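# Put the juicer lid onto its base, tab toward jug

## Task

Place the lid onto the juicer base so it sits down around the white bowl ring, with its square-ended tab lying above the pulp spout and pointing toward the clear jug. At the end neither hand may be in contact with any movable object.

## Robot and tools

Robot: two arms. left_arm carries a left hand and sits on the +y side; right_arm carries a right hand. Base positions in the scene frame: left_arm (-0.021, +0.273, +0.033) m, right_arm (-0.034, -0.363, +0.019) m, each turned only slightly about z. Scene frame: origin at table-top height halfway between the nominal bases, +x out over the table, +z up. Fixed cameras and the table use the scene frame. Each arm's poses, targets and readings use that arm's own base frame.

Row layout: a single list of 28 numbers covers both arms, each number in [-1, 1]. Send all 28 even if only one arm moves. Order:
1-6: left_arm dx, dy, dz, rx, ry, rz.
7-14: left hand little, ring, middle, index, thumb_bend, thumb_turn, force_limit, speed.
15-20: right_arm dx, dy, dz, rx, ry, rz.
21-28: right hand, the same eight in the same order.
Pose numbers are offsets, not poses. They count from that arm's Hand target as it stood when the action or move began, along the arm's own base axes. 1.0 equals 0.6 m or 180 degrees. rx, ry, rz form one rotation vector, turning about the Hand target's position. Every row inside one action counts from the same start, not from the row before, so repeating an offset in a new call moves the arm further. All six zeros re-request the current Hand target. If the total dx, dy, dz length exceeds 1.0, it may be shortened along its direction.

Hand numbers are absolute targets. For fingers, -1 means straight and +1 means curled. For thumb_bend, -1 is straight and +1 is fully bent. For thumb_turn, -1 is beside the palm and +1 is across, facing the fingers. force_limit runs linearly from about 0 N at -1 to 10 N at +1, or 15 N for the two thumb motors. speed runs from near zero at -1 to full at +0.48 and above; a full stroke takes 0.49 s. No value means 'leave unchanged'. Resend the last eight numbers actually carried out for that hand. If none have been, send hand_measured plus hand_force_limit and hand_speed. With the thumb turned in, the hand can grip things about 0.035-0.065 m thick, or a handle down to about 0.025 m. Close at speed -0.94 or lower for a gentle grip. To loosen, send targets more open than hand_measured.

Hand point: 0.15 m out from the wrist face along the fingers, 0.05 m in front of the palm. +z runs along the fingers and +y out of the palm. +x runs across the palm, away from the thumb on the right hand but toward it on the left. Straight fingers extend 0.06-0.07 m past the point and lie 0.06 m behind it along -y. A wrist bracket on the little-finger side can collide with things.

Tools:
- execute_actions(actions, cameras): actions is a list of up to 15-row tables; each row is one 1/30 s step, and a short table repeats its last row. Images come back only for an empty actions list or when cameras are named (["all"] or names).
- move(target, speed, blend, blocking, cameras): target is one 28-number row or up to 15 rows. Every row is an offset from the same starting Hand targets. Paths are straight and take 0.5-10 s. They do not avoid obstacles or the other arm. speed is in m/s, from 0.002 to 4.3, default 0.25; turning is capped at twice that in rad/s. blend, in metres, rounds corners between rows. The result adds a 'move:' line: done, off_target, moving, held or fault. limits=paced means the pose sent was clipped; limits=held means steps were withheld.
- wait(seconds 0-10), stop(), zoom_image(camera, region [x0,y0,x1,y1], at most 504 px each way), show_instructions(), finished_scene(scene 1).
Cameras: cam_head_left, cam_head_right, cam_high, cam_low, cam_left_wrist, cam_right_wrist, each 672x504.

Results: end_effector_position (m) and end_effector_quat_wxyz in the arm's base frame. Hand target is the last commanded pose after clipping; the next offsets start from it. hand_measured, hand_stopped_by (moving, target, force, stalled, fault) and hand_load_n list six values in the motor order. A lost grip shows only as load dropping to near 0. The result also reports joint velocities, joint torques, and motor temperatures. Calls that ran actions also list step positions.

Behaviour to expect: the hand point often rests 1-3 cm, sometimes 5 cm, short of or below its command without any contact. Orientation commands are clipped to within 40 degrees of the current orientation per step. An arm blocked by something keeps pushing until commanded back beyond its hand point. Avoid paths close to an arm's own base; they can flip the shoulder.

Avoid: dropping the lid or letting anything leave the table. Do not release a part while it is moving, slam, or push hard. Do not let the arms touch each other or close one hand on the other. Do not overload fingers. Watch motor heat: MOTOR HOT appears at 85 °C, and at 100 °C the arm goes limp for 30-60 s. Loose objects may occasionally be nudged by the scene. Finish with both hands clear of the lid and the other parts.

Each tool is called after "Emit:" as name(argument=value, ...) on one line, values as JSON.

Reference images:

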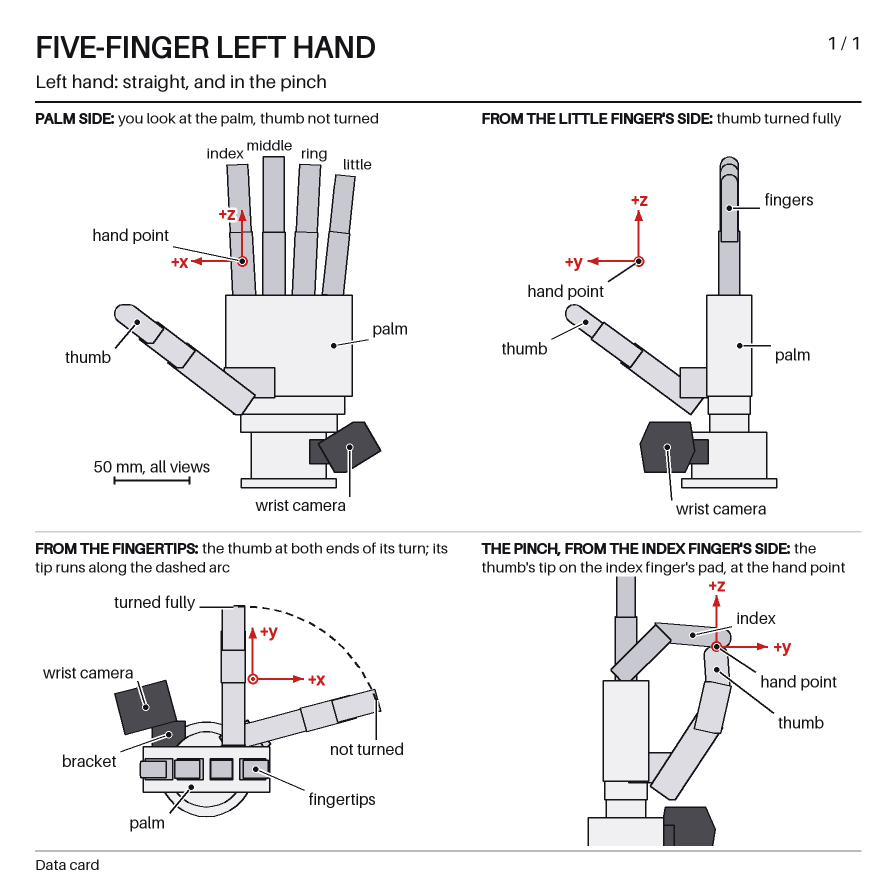

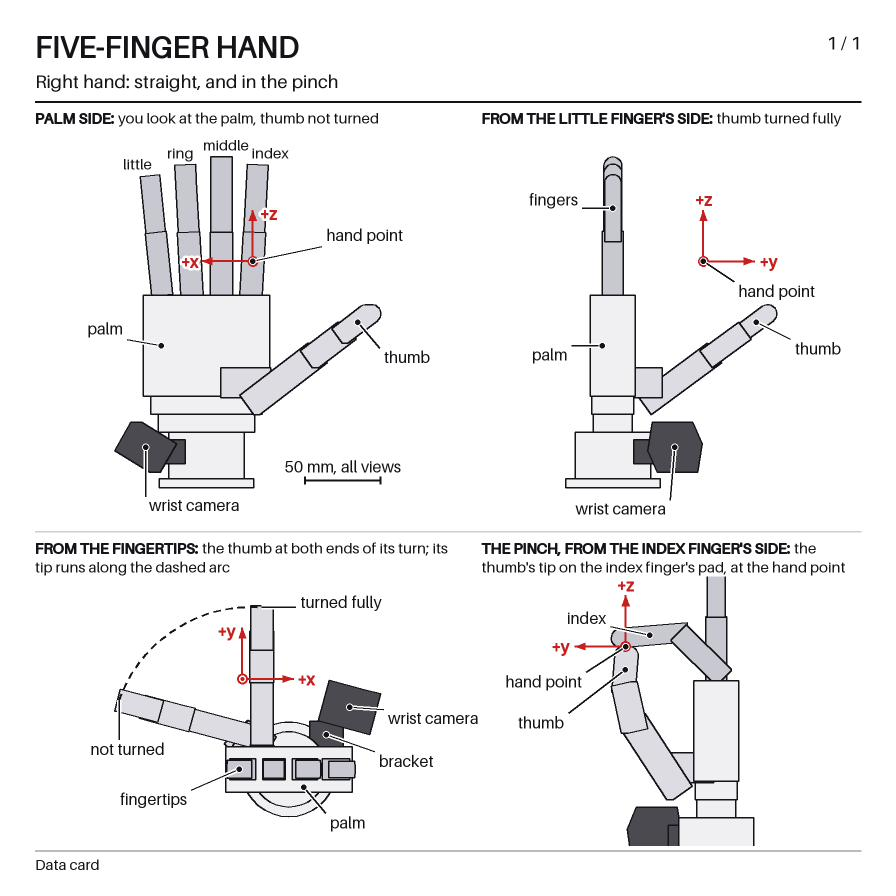

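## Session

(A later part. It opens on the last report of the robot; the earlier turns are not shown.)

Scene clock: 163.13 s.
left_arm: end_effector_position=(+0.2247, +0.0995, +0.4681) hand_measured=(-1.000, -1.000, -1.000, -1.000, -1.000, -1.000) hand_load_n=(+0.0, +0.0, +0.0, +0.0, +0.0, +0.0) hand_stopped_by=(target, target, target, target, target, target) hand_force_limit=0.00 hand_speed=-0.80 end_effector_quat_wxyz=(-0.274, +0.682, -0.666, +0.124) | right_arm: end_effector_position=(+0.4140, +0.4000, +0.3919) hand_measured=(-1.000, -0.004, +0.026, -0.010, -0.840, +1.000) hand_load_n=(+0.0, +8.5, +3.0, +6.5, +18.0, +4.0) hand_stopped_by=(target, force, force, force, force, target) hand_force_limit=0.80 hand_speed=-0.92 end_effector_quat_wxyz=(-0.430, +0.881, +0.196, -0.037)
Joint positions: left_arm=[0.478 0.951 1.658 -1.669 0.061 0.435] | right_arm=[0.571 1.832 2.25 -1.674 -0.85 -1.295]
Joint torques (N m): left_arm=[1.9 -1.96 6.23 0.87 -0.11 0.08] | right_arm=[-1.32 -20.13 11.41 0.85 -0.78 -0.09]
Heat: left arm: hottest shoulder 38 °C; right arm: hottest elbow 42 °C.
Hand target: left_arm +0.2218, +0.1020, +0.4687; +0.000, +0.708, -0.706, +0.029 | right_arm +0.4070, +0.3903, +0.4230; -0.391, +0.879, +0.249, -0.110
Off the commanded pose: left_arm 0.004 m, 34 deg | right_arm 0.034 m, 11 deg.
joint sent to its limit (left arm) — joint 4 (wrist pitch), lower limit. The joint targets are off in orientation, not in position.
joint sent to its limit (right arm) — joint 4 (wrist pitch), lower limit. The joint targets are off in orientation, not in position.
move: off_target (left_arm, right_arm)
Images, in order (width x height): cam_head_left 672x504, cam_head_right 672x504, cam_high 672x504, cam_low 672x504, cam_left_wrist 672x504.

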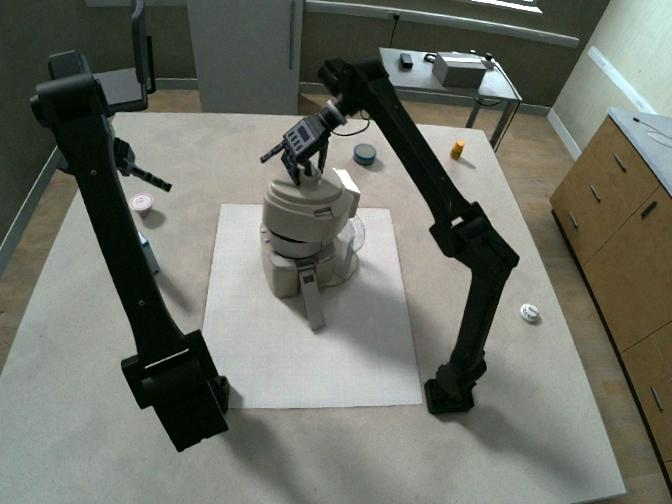

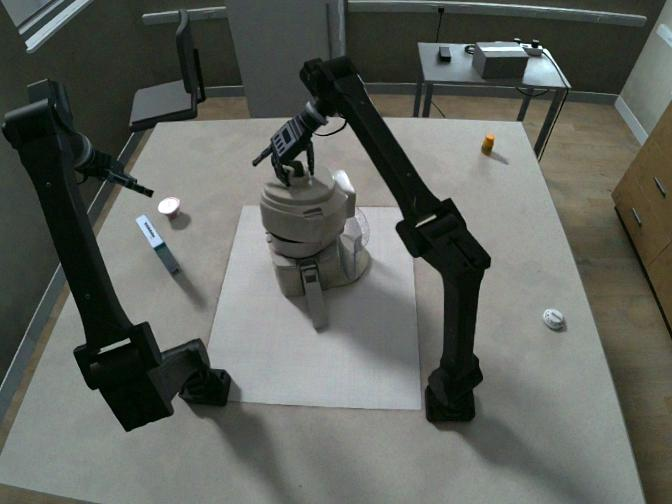

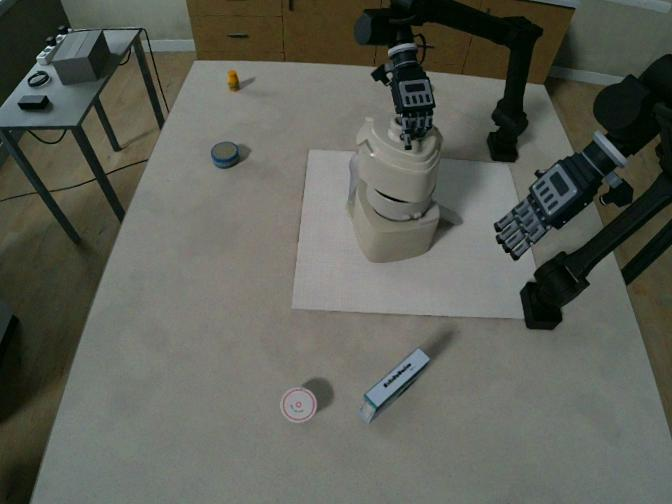

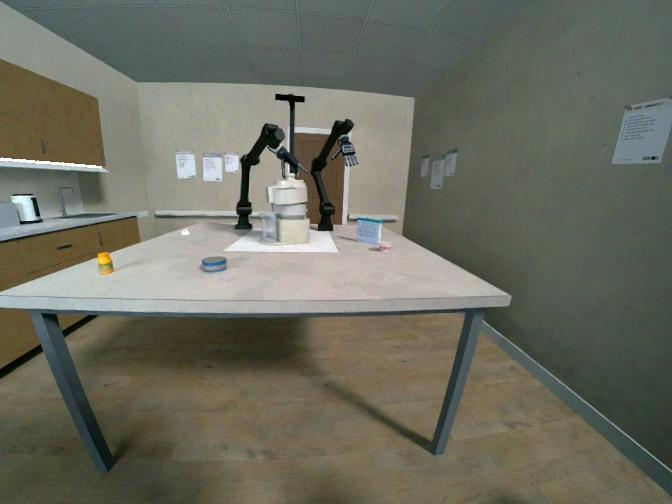

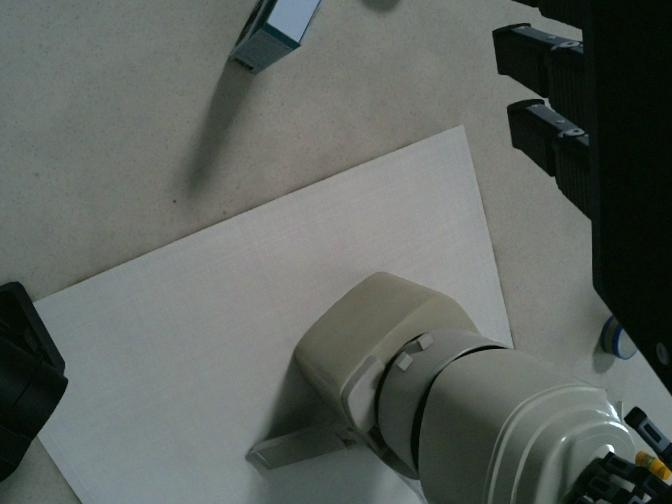

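Emit:
move(target=[0,0,0,0,0,0,-1,-1,-1,-1,-1,-1,0,-0.8,-0.01,0.0228,-0.063,0,0,-0.0222,-1,0.5,0.5,0.5,0.25,1,0.8,-0.92], speed=0.04, cameras=["cam_head_left","cam_head_right","cam_high","cam_low","cam_left_wrist"])

Emit:
zoom_image(camera="cam_head_left", region=[245, 200, 345, 300])

Emit:
zoom_image(camera="cam_low", region=[262, 178, 318, 220])

Emit:
zoom_image(camera="cam_high", region=[340, 140, 450, 240])

Emit:
zoom_image(camera="cam_head_right", region=[280, 160, 380, 260])

Scene clock: 167.43 s.
left_arm: end_effector_position=(+0.2247, +0.0995, +0.4681) hand_measured=(-1.000, -1.000, -1.000, -1.000, -1.000, -1.000) hand_load_n=(+0.0, +0.0, +0.0, +0.0, +0.0, -0.5) hand_stopped_by=(target, target, target, target, target, target) hand_force_limit=0.00 hand_speed=-0.80 end_effector_quat_wxyz=(-0.274, +0.682, -0.666, +0.124) | right_arm: end_effector_position=(+0.4120, +0.3998, +0.3833) hand_measured=(-1.000, -0.004, +0.026, -0.010, -0.840, +1.000) hand_load_n=(+0.0, +4.0, +3.5, +8.5, +17.0, +2.5) hand_stopped_by=(target, force, force, force, force, target) hand_force_limit=0.80 hand_speed=-0.92 end_effector_quat_wxyz=(-0.421, +0.885, +0.194, -0.044)
Joint positions: left_arm=[0.478 0.951 1.658 -1.669 0.061 0.435] | right_arm=[0.577 1.832 2.231 -1.674 -0.836 -1.295]
Joint torques (N m): left_arm=[1.73 -1.96 6.22 0.92 -0.11 0.08] | right_arm=[0.91 -17.55 9.39 0.91 -0.48 0.04]
Heat: left arm: hottest shoulder 38 °C; right arm: hottest elbow 42 °C.
Hand target: left_arm +0.2218, +0.1020, +0.4687; +0.000, +0.708, -0.706, +0.029 | right_arm +0.4010, +0.4040, +0.3852; -0.395, +0.887, +0.218, -0.097
Off the commanded pose: left_arm 0.004 m, 34 deg | right_arm 0.012 m, 7 deg.
joint sent to its limit (left arm) — joint 4 (wrist pitch), lower limit. The joint targets are off in orientation, not in position.
joint sent to its limit (right arm) — joint 4 (wrist pitch), lower limit. The joint targets are off in orientation, not in position.
move: off_target (left_arm, right_arm)
Images, in order (width x height): cam_head_left 672x504, cam_head_right 672x504, cam_high 672x504, cam_low 672x504, cam_left_wrist 672x504.

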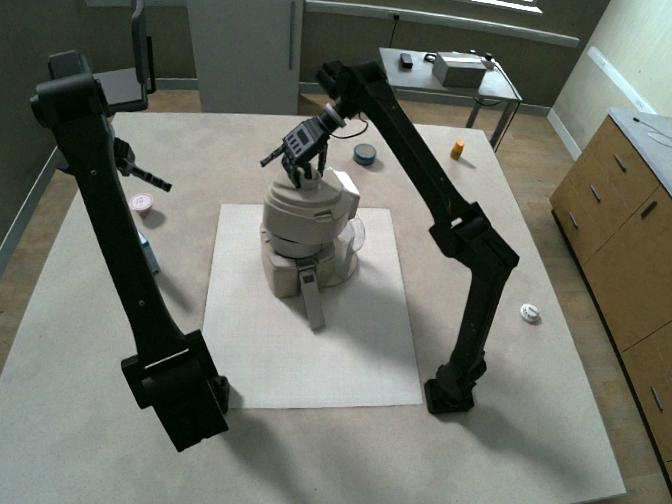

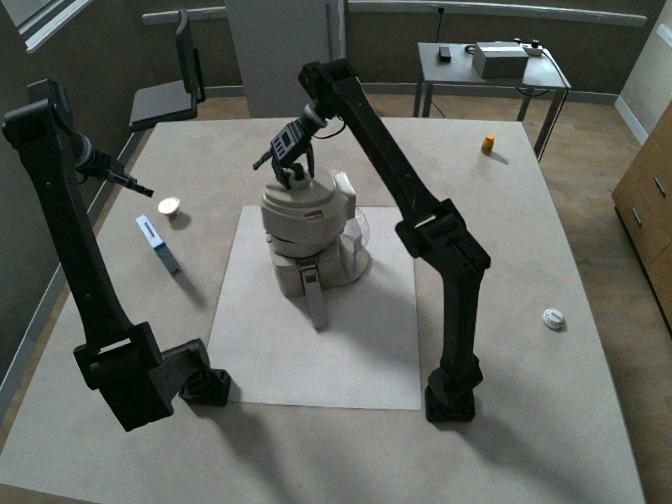

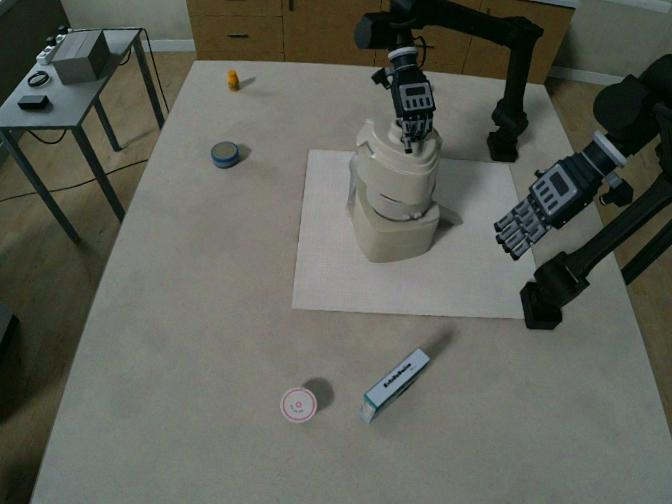

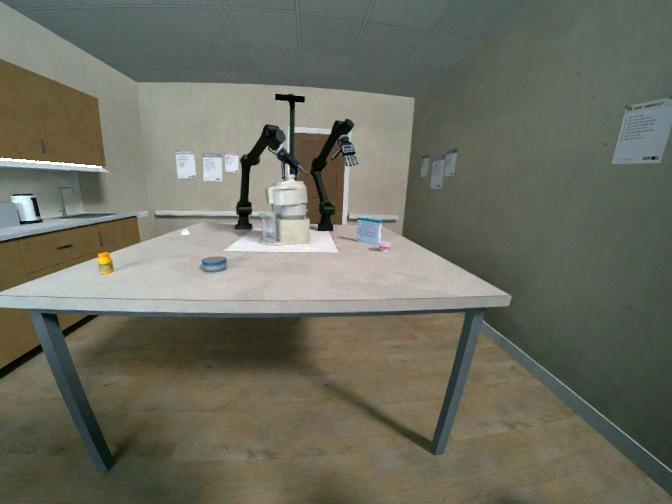

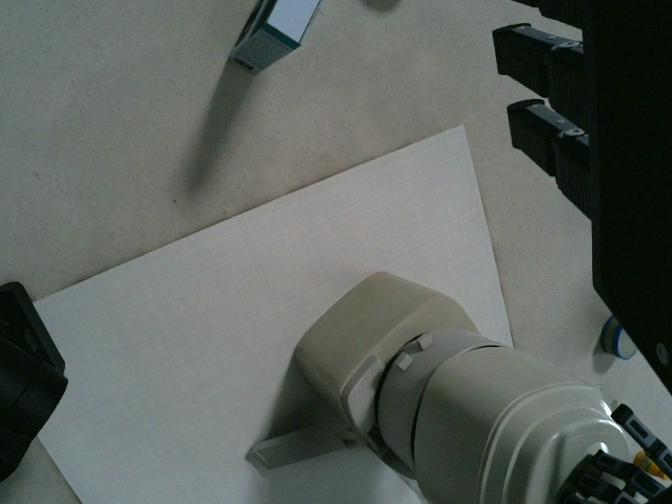

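Scaled by 5.040 from the camera's 672x504 image, which has a finer 960x720 frame.

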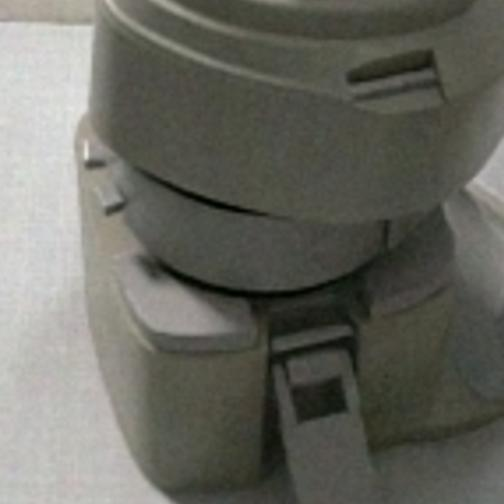

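Scaled by 9.000 from the camera's 672x504 image, which has a finer 960x720 frame.

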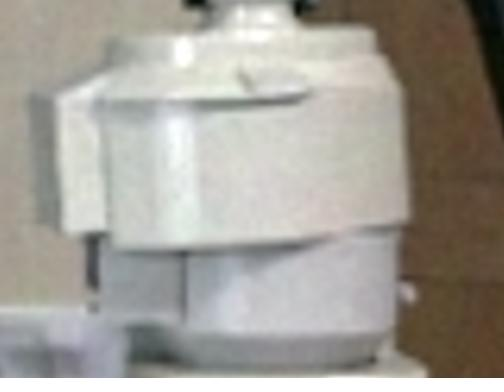

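Scaled by 4.582 from the camera's 672x504 image, which has a finer 960x720 frame.

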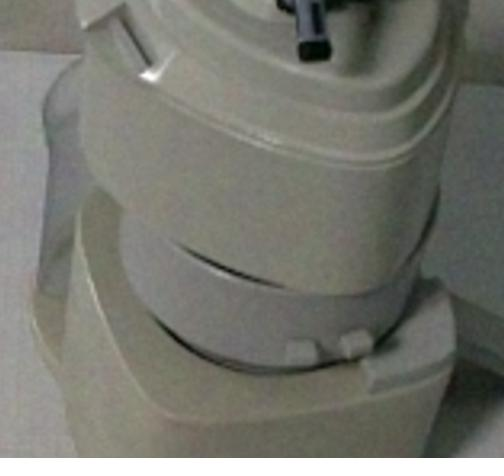

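Scaled by 5.040 from the camera's 672x504 image, which has a finer 960x720 frame.

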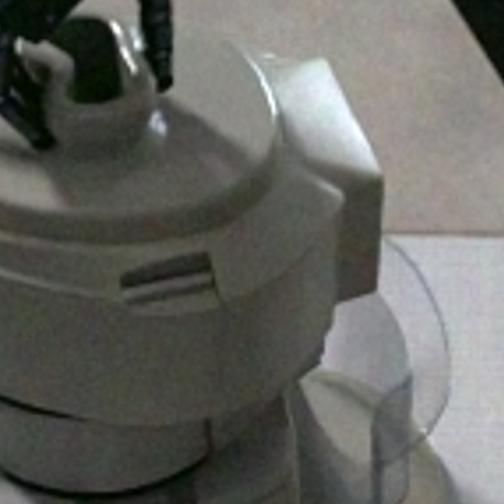

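Emit:
move(target=[0,0,0,0,0,0,-1,-1,-1,-1,-1,-1,0,-0.8,-0.003,0.02,-0.02,0,0,0,-1,0.5,0.5,0.5,0.25,1,0.8,-0.92], speed=0.04, cameras=["cam_head_left","cam_head_right","cam_high","cam_low"])

Emit:
zoom_image(camera="cam_head_left", region=[245, 200, 345, 300])

Emit:
zoom_image(camera="cam_low", region=[262, 178, 318, 220])

Emit:
zoom_image(camera="cam_high", region=[340, 140, 450, 240])

Emit:
zoom_image(camera="cam_head_right", region=[280, 160, 380, 260])

Scene clock: 170.20 s.
left_arm: end_effector_position=(+0.2247, +0.0995, +0.4681) hand_measured=(-1.000, -1.000, -1.000, -1.000, -1.000, -1.000) hand_load_n=(+0.0, +0.0, +0.0, +0.0, +0.0, +0.0) hand_stopped_by=(target, target, target, target, target, target) hand_force_limit=0.00 hand_speed=-0.80 end_effector_quat_wxyz=(-0.274, +0.682, -0.666, +0.124) | right_arm: end_effector_position=(+0.4028, +0.4088, +0.3809) hand_measured=(-1.000, -0.002, +0.026, -0.010, -0.840, +1.000) hand_load_n=(+0.0, +1.0, +2.5, +12.0, +17.0, +3.0) hand_stopped_by=(target, force, force, force, force, target) hand_force_limit=0.80 hand_speed=-0.92 end_effector_quat_wxyz=(-0.416, +0.885, +0.205, -0.048)
Joint positions: left_arm=[0.478 0.951 1.658 -1.669 0.061 0.435] | right_arm=[0.602 1.832 2.228 -1.674 -0.825 -1.295]
Joint torques (N m): left_arm=[1.61 -1.96 6.22 0.87 -0.1 0.08] | right_arm=[0.67 -15.38 10.19 0.94 -0.71 0.05]
Heat: left arm: hottest shoulder 38 °C; right arm: hottest elbow 42 °C.
Hand target: left_arm +0.2218, +0.1020, +0.4687; +0.000, +0.708, -0.706, +0.029 | right_arm +0.3992, +0.4160, +0.3731; -0.395, +0.887, +0.218, -0.097
Off the commanded pose: left_arm 0.004 m, 34 deg | right_arm 0.011 m, 6 deg.
joint sent to its limit (left arm) — joint 4 (wrist pitch), lower limit. The joint targets are off in orientation, not in position.
joint sent to its limit (right arm) — joint 4 (wrist pitch), lower limit. The joint targets are off in orientation, not in position.
move: off_target (left_arm, right_arm)
Images, in order (width x height): cam_head_left 672x504, cam_head_right 672x504, cam_high 672x504, cam_low 672x504.

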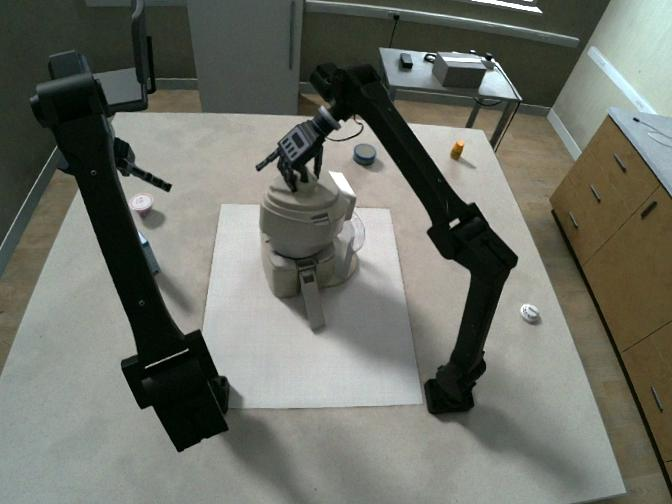

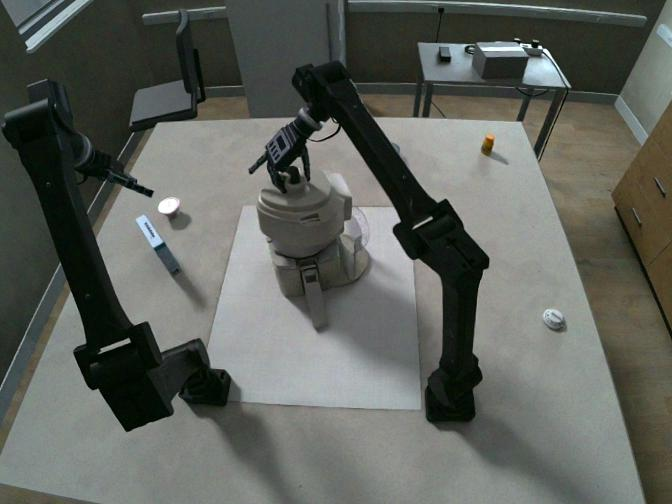

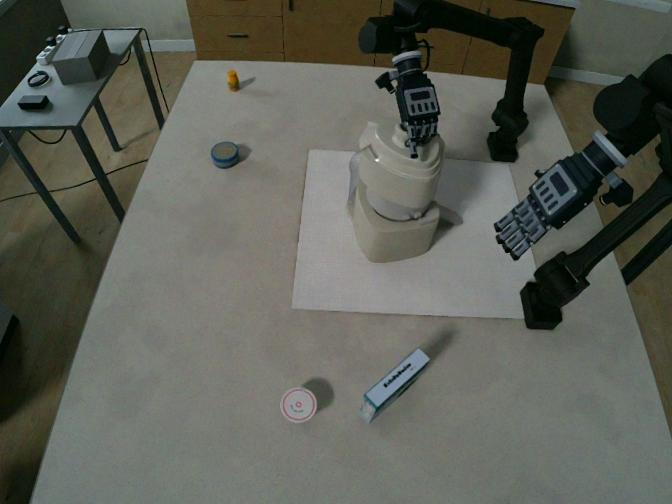

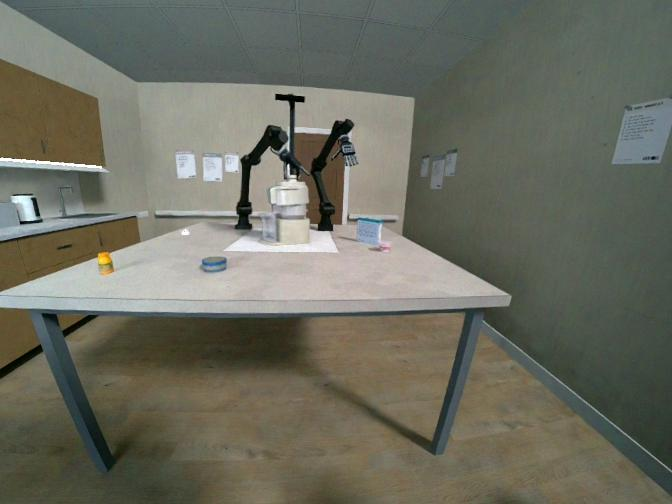

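Scaled by 5.040 from the camera's 672x504 image, which has a finer 960x720 frame.

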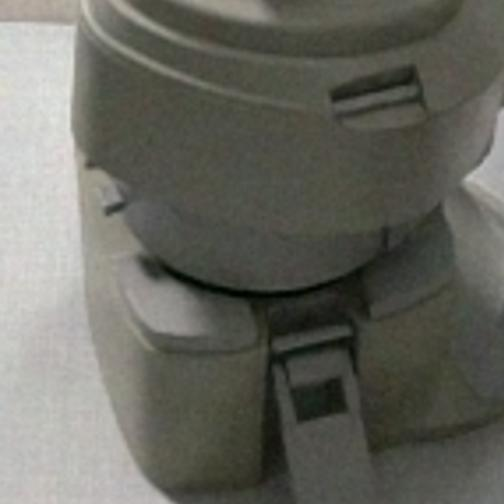

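Scaled by 9.000 from the camera's 672x504 image, which has a finer 960x720 frame.

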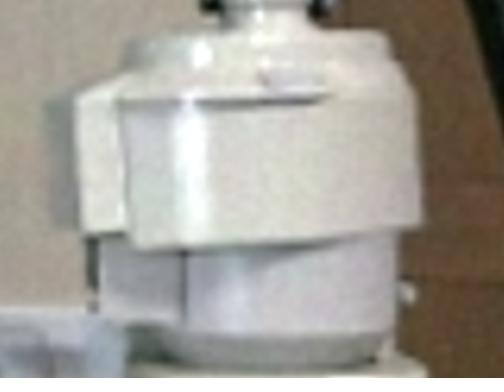

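Scaled by 4.582 from the camera's 672x504 image, which has a finer 960x720 frame.

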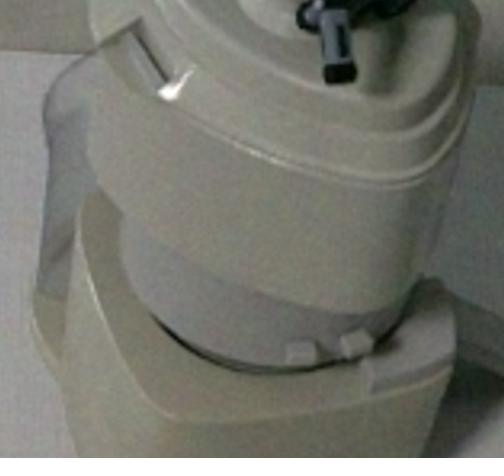

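Scaled by 5.040 from the camera's 672x504 image, which has a finer 960x720 frame.

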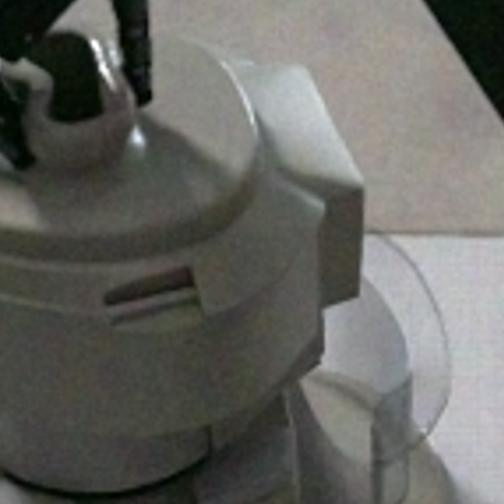

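Emit:
move(target=[0,0,0,0,0,0,-1,-1,-1,-1,-1,-1,0,-0.8,0.005,0.005,-0.027,0,0,0,-1,0.5,0.5,0.5,0.25,1,0.8,-0.92], speed=0.04, cameras=["cam_head_left","cam_head_right","cam_high","cam_low"])

Emit:
zoom_image(camera="cam_head_left", region=[245, 200, 345, 300])

Emit:
zoom_image(camera="cam_low", region=[262, 178, 318, 220])

Emit:
zoom_image(camera="cam_high", region=[340, 140, 450, 240])

Emit:
zoom_image(camera="cam_head_right", region=[280, 160, 380, 260])

Scene clock: 172.27 s.
left_arm: end_effector_position=(+0.2247, +0.0995, +0.4681) hand_measured=(-1.000, -1.000, -1.000, -1.000, -1.000, -1.000) hand_load_n=(+0.0, +0.0, +0.0, +0.5, +0.0, -0.5) hand_stopped_by=(target, target, target, target, target, target) hand_force_limit=0.00 hand_speed=-0.80 end_effector_quat_wxyz=(-0.274, +0.682, -0.666, +0.124) | right_arm: end_effector_position=(+0.4027, +0.4087, +0.3803) hand_measured=(-1.000, -0.002, +0.026, -0.010, -0.840, +1.000) hand_load_n=(+0.0, +0.5, +2.5, +12.0, +16.5, +3.0) hand_stopped_by=(target, force, force, force, force, target) hand_force_limit=0.80 hand_speed=-0.92 end_effector_quat_wxyz=(-0.416, +0.885, +0.205, -0.048)
Joint positions: left_arm=[0.478 0.951 1.658 -1.669 0.061 0.435] | right_arm=[0.602 1.832 2.227 -1.674 -0.825 -1.295]
Joint torques (N m): left_arm=[1.55 -2.14 6.26 0.91 -0.1 0.09] | right_arm=[0.32 -13.92 9.05 0.88 -0.68 -0.17]
Heat: left arm: hottest shoulder 38 °C; right arm: hottest elbow 42 °C.
Hand target: left_arm +0.2218, +0.1020, +0.4687; +0.000, +0.708, -0.706, +0.029 | right_arm +0.4022, +0.4190, +0.3570; -0.395, +0.887, +0.218, -0.097
Off the commanded pose: left_arm 0.004 m, 34 deg | right_arm 0.026 m, 6 deg.
joint sent to its limit (left arm) — joint 4 (wrist pitch), lower limit. The joint targets are off in orientation, not in position.
joint sent to its limit (right arm) — joint 4 (wrist pitch), lower limit. The joint targets are off in orientation, not in position.
move: off_target (left_arm, right_arm)
Images, in order (width x height): cam_head_left 672x504, cam_head_right 672x504, cam_high 672x504, cam_low 672x504.

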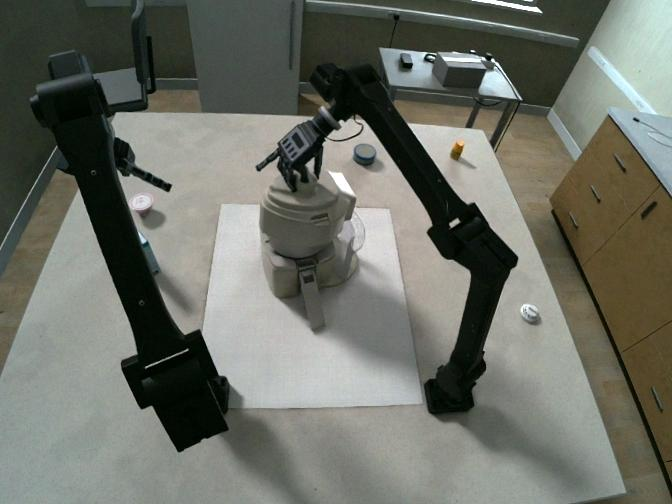

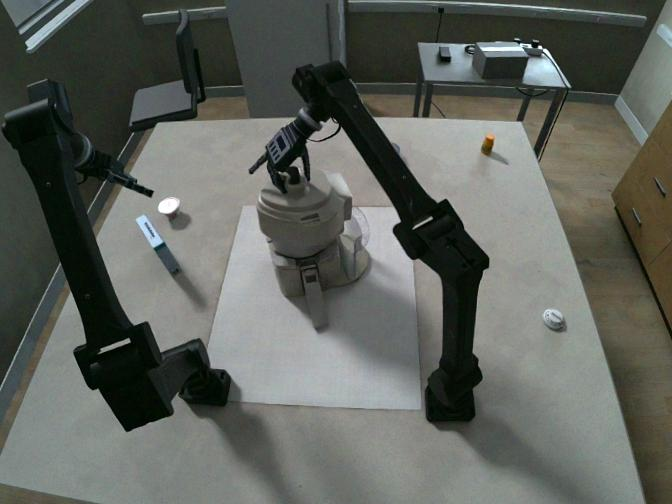

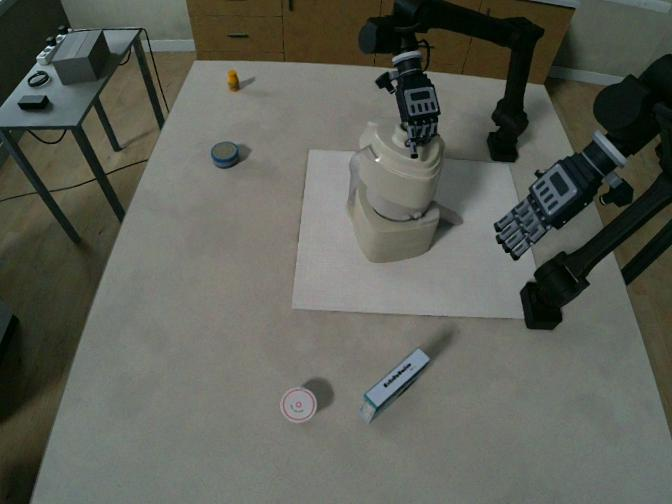

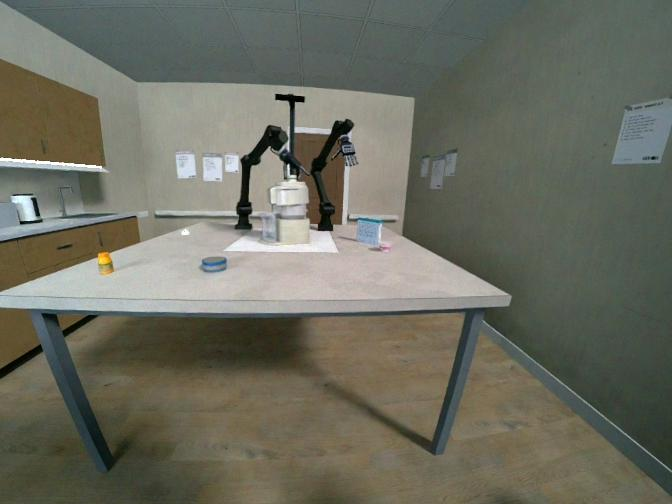

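Scaled by 5.040 from the camera's 672x504 image, which has a finer 960x720 frame.

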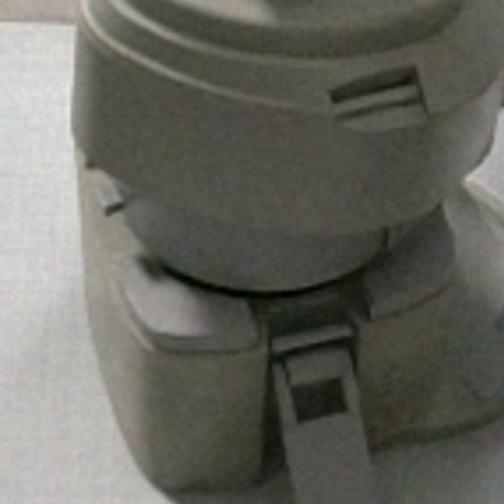

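Scaled by 9.000 from the camera's 672x504 image, which has a finer 960x720 frame.

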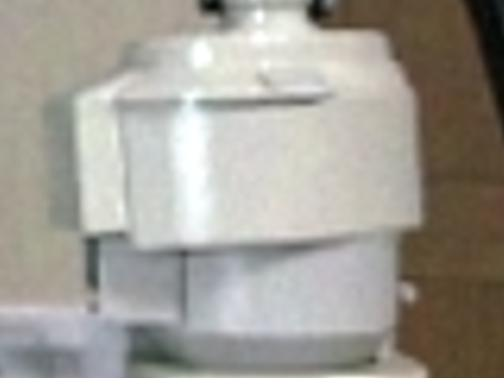

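Scaled by 4.582 from the camera's 672x504 image, which has a finer 960x720 frame.

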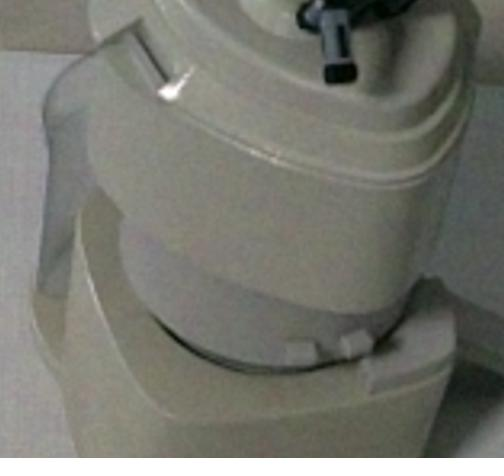

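Scaled by 5.040 from the camera's 672x504 image, which has a finer 960x720 frame.

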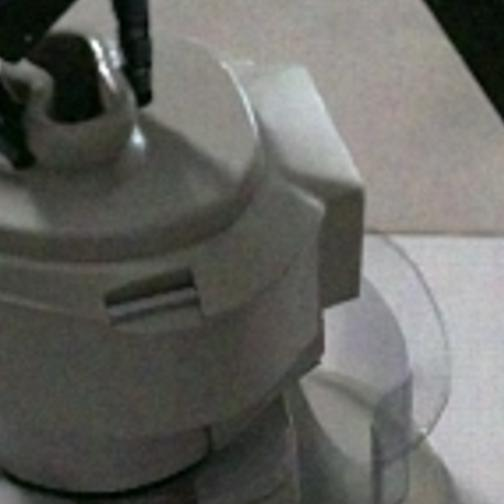

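Emit:
move(target=[0,0,0,0,0,0,-1,-1,-1,-1,-1,-1,0,-0.8,0.0115,0,0.04,0,-0.0047,-0.0404,-1,0.5,0.5,0.5,0.25,1,0.8,-0.92], speed=0.04, cameras=["cam_head_left","cam_head_right","cam_high","cam_low"])

Emit:
zoom_image(camera="cam_head_left", region=[245, 200, 345, 300])

Emit:
zoom_image(camera="cam_low", region=[262, 178, 318, 220])

Emit:
zoom_image(camera="cam_high", region=[340, 140, 450, 240])

Emit:
zoom_image(camera="cam_head_right", region=[280, 160, 380, 260])

Scene clock: 176.10 s.
left_arm: end_effector_position=(+0.2247, +0.0995, +0.4681) hand_measured=(-1.000, -1.000, -1.000, -1.000, -1.000, -1.000) hand_load_n=(+0.0, +0.0, +0.0, +0.0, +0.0, +0.0) hand_stopped_by=(target, target, target, target, target, target) hand_force_limit=0.00 hand_speed=-0.80 end_effector_quat_wxyz=(-0.274, +0.682, -0.666, +0.124) | right_arm: end_effector_position=(+0.4023, +0.4129, +0.3820) hand_measured=(-1.000, -0.002, +0.026, -0.010, -0.840, +1.000) hand_load_n=(+0.0, +0.0, +3.5, +12.0, +17.0, -2.5) hand_stopped_by=(target, force, force, force, force, target) hand_force_limit=0.80 hand_speed=-0.92 end_effector_quat_wxyz=(-0.408, +0.894, +0.175, -0.056)
Joint positions: left_arm=[0.478 0.951 1.658 -1.669 0.061 0.435] | right_arm=[0.61 1.848 2.255 -1.674 -0.806 -1.217]
Joint torques (N m): left_arm=[1.79 -2.02 6.23 0.91 -0.1 0.1] | right_arm=[-0.32 -14.68 14.27 0.9 -0.05 0.29]
Heat: left arm: hottest shoulder 38 °C; right arm: hottest elbow 42 °C.
Hand target: left_arm +0.2218, +0.1020, +0.4687; +0.000, +0.708, -0.706, +0.029 | right_arm +0.4091, +0.4190, +0.3809; -0.399, +0.900, +0.165, -0.065
Off the commanded pose: left_arm 0.004 m, 34 deg | right_arm 0.009 m, 2 deg.
joint sent to its limit (left arm) — joint 4 (wrist pitch), lower limit. The joint targets are off in orientation, not in position.
joint sent to its limit (right arm) — joint 4 (wrist pitch), lower limit. The joint targets still meet the commanded pose.
move: off_target (left_arm)
Images, in order (width x height): cam_head_left 672x504, cam_head_right 672x504, cam_high 672x504, cam_low 672x504.

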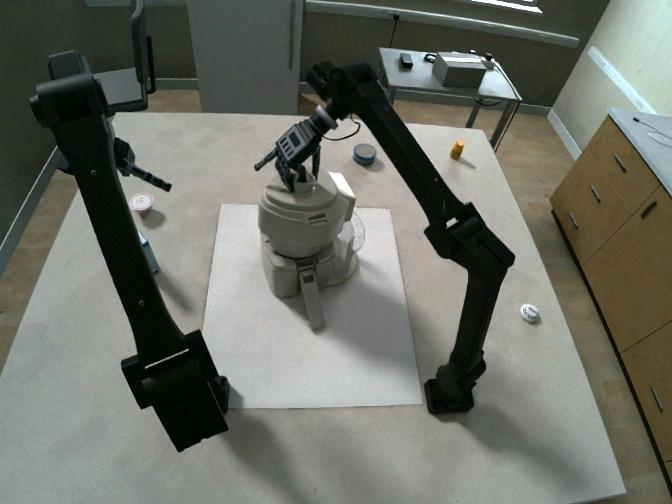

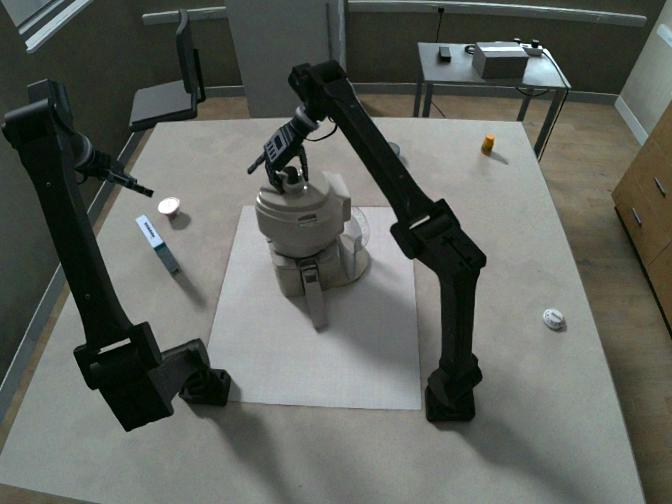

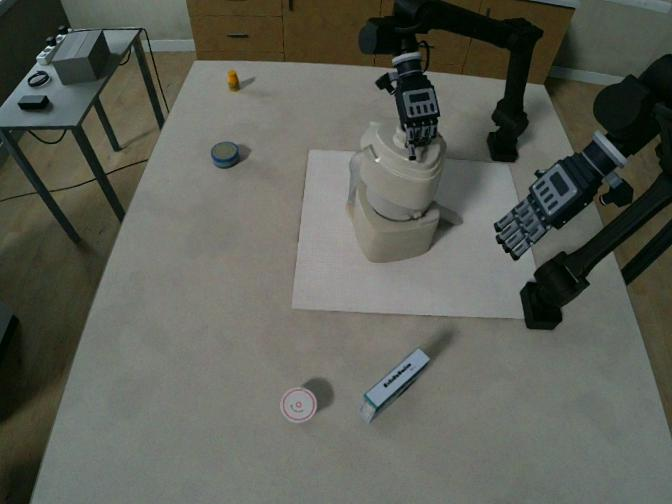

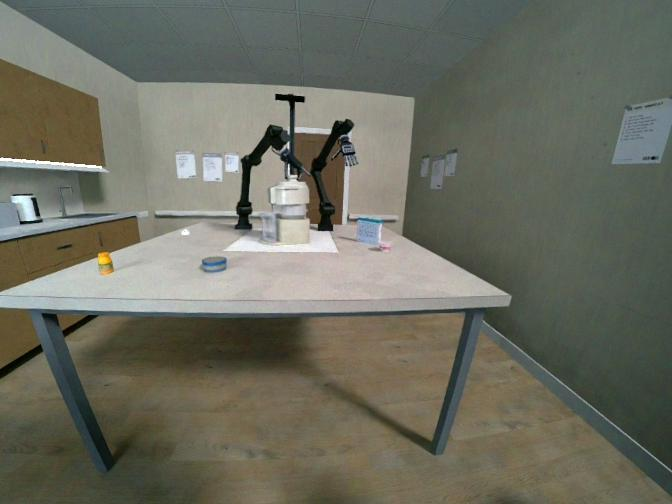

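Scaled by 5.040 from the camera's 672x504 image, which has a finer 960x720 frame.

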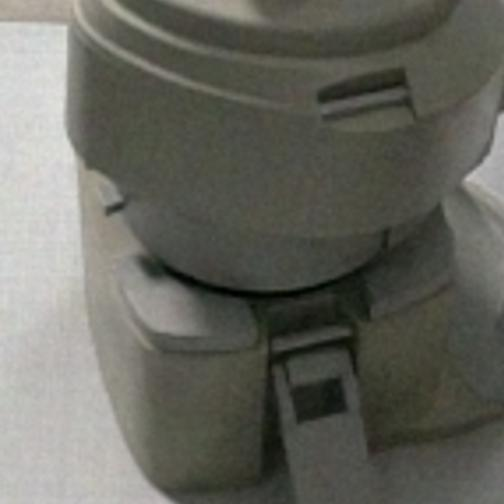

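Scaled by 9.000 from the camera's 672x504 image, which has a finer 960x720 frame.

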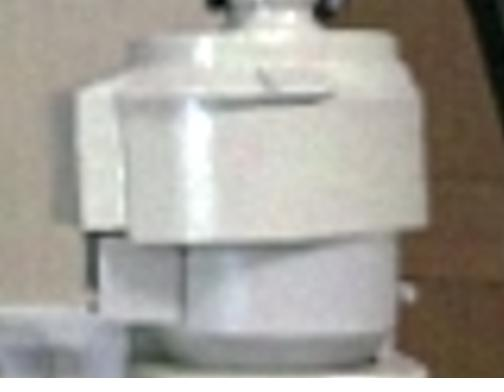

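Scaled by 4.582 from the camera's 672x504 image, which has a finer 960x720 frame.

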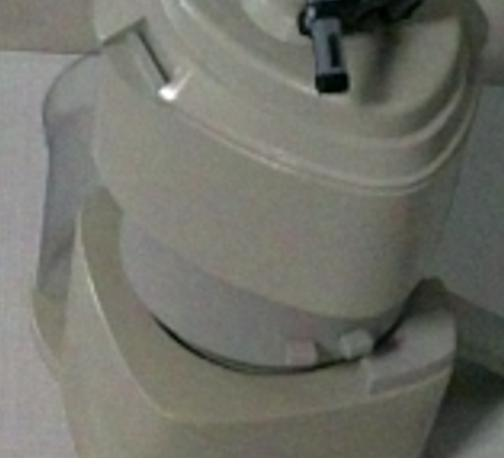

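Scaled by 5.040 from the camera's 672x504 image, which has a finer 960x720 frame.

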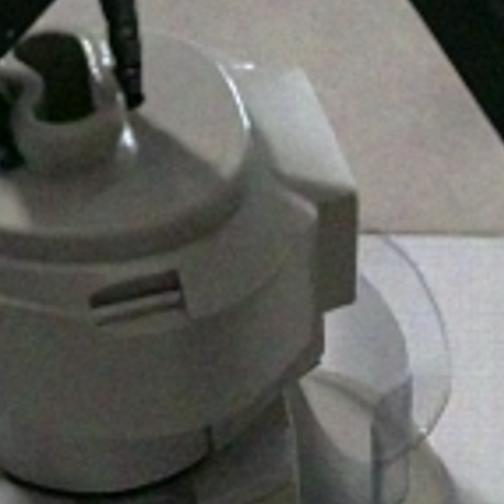

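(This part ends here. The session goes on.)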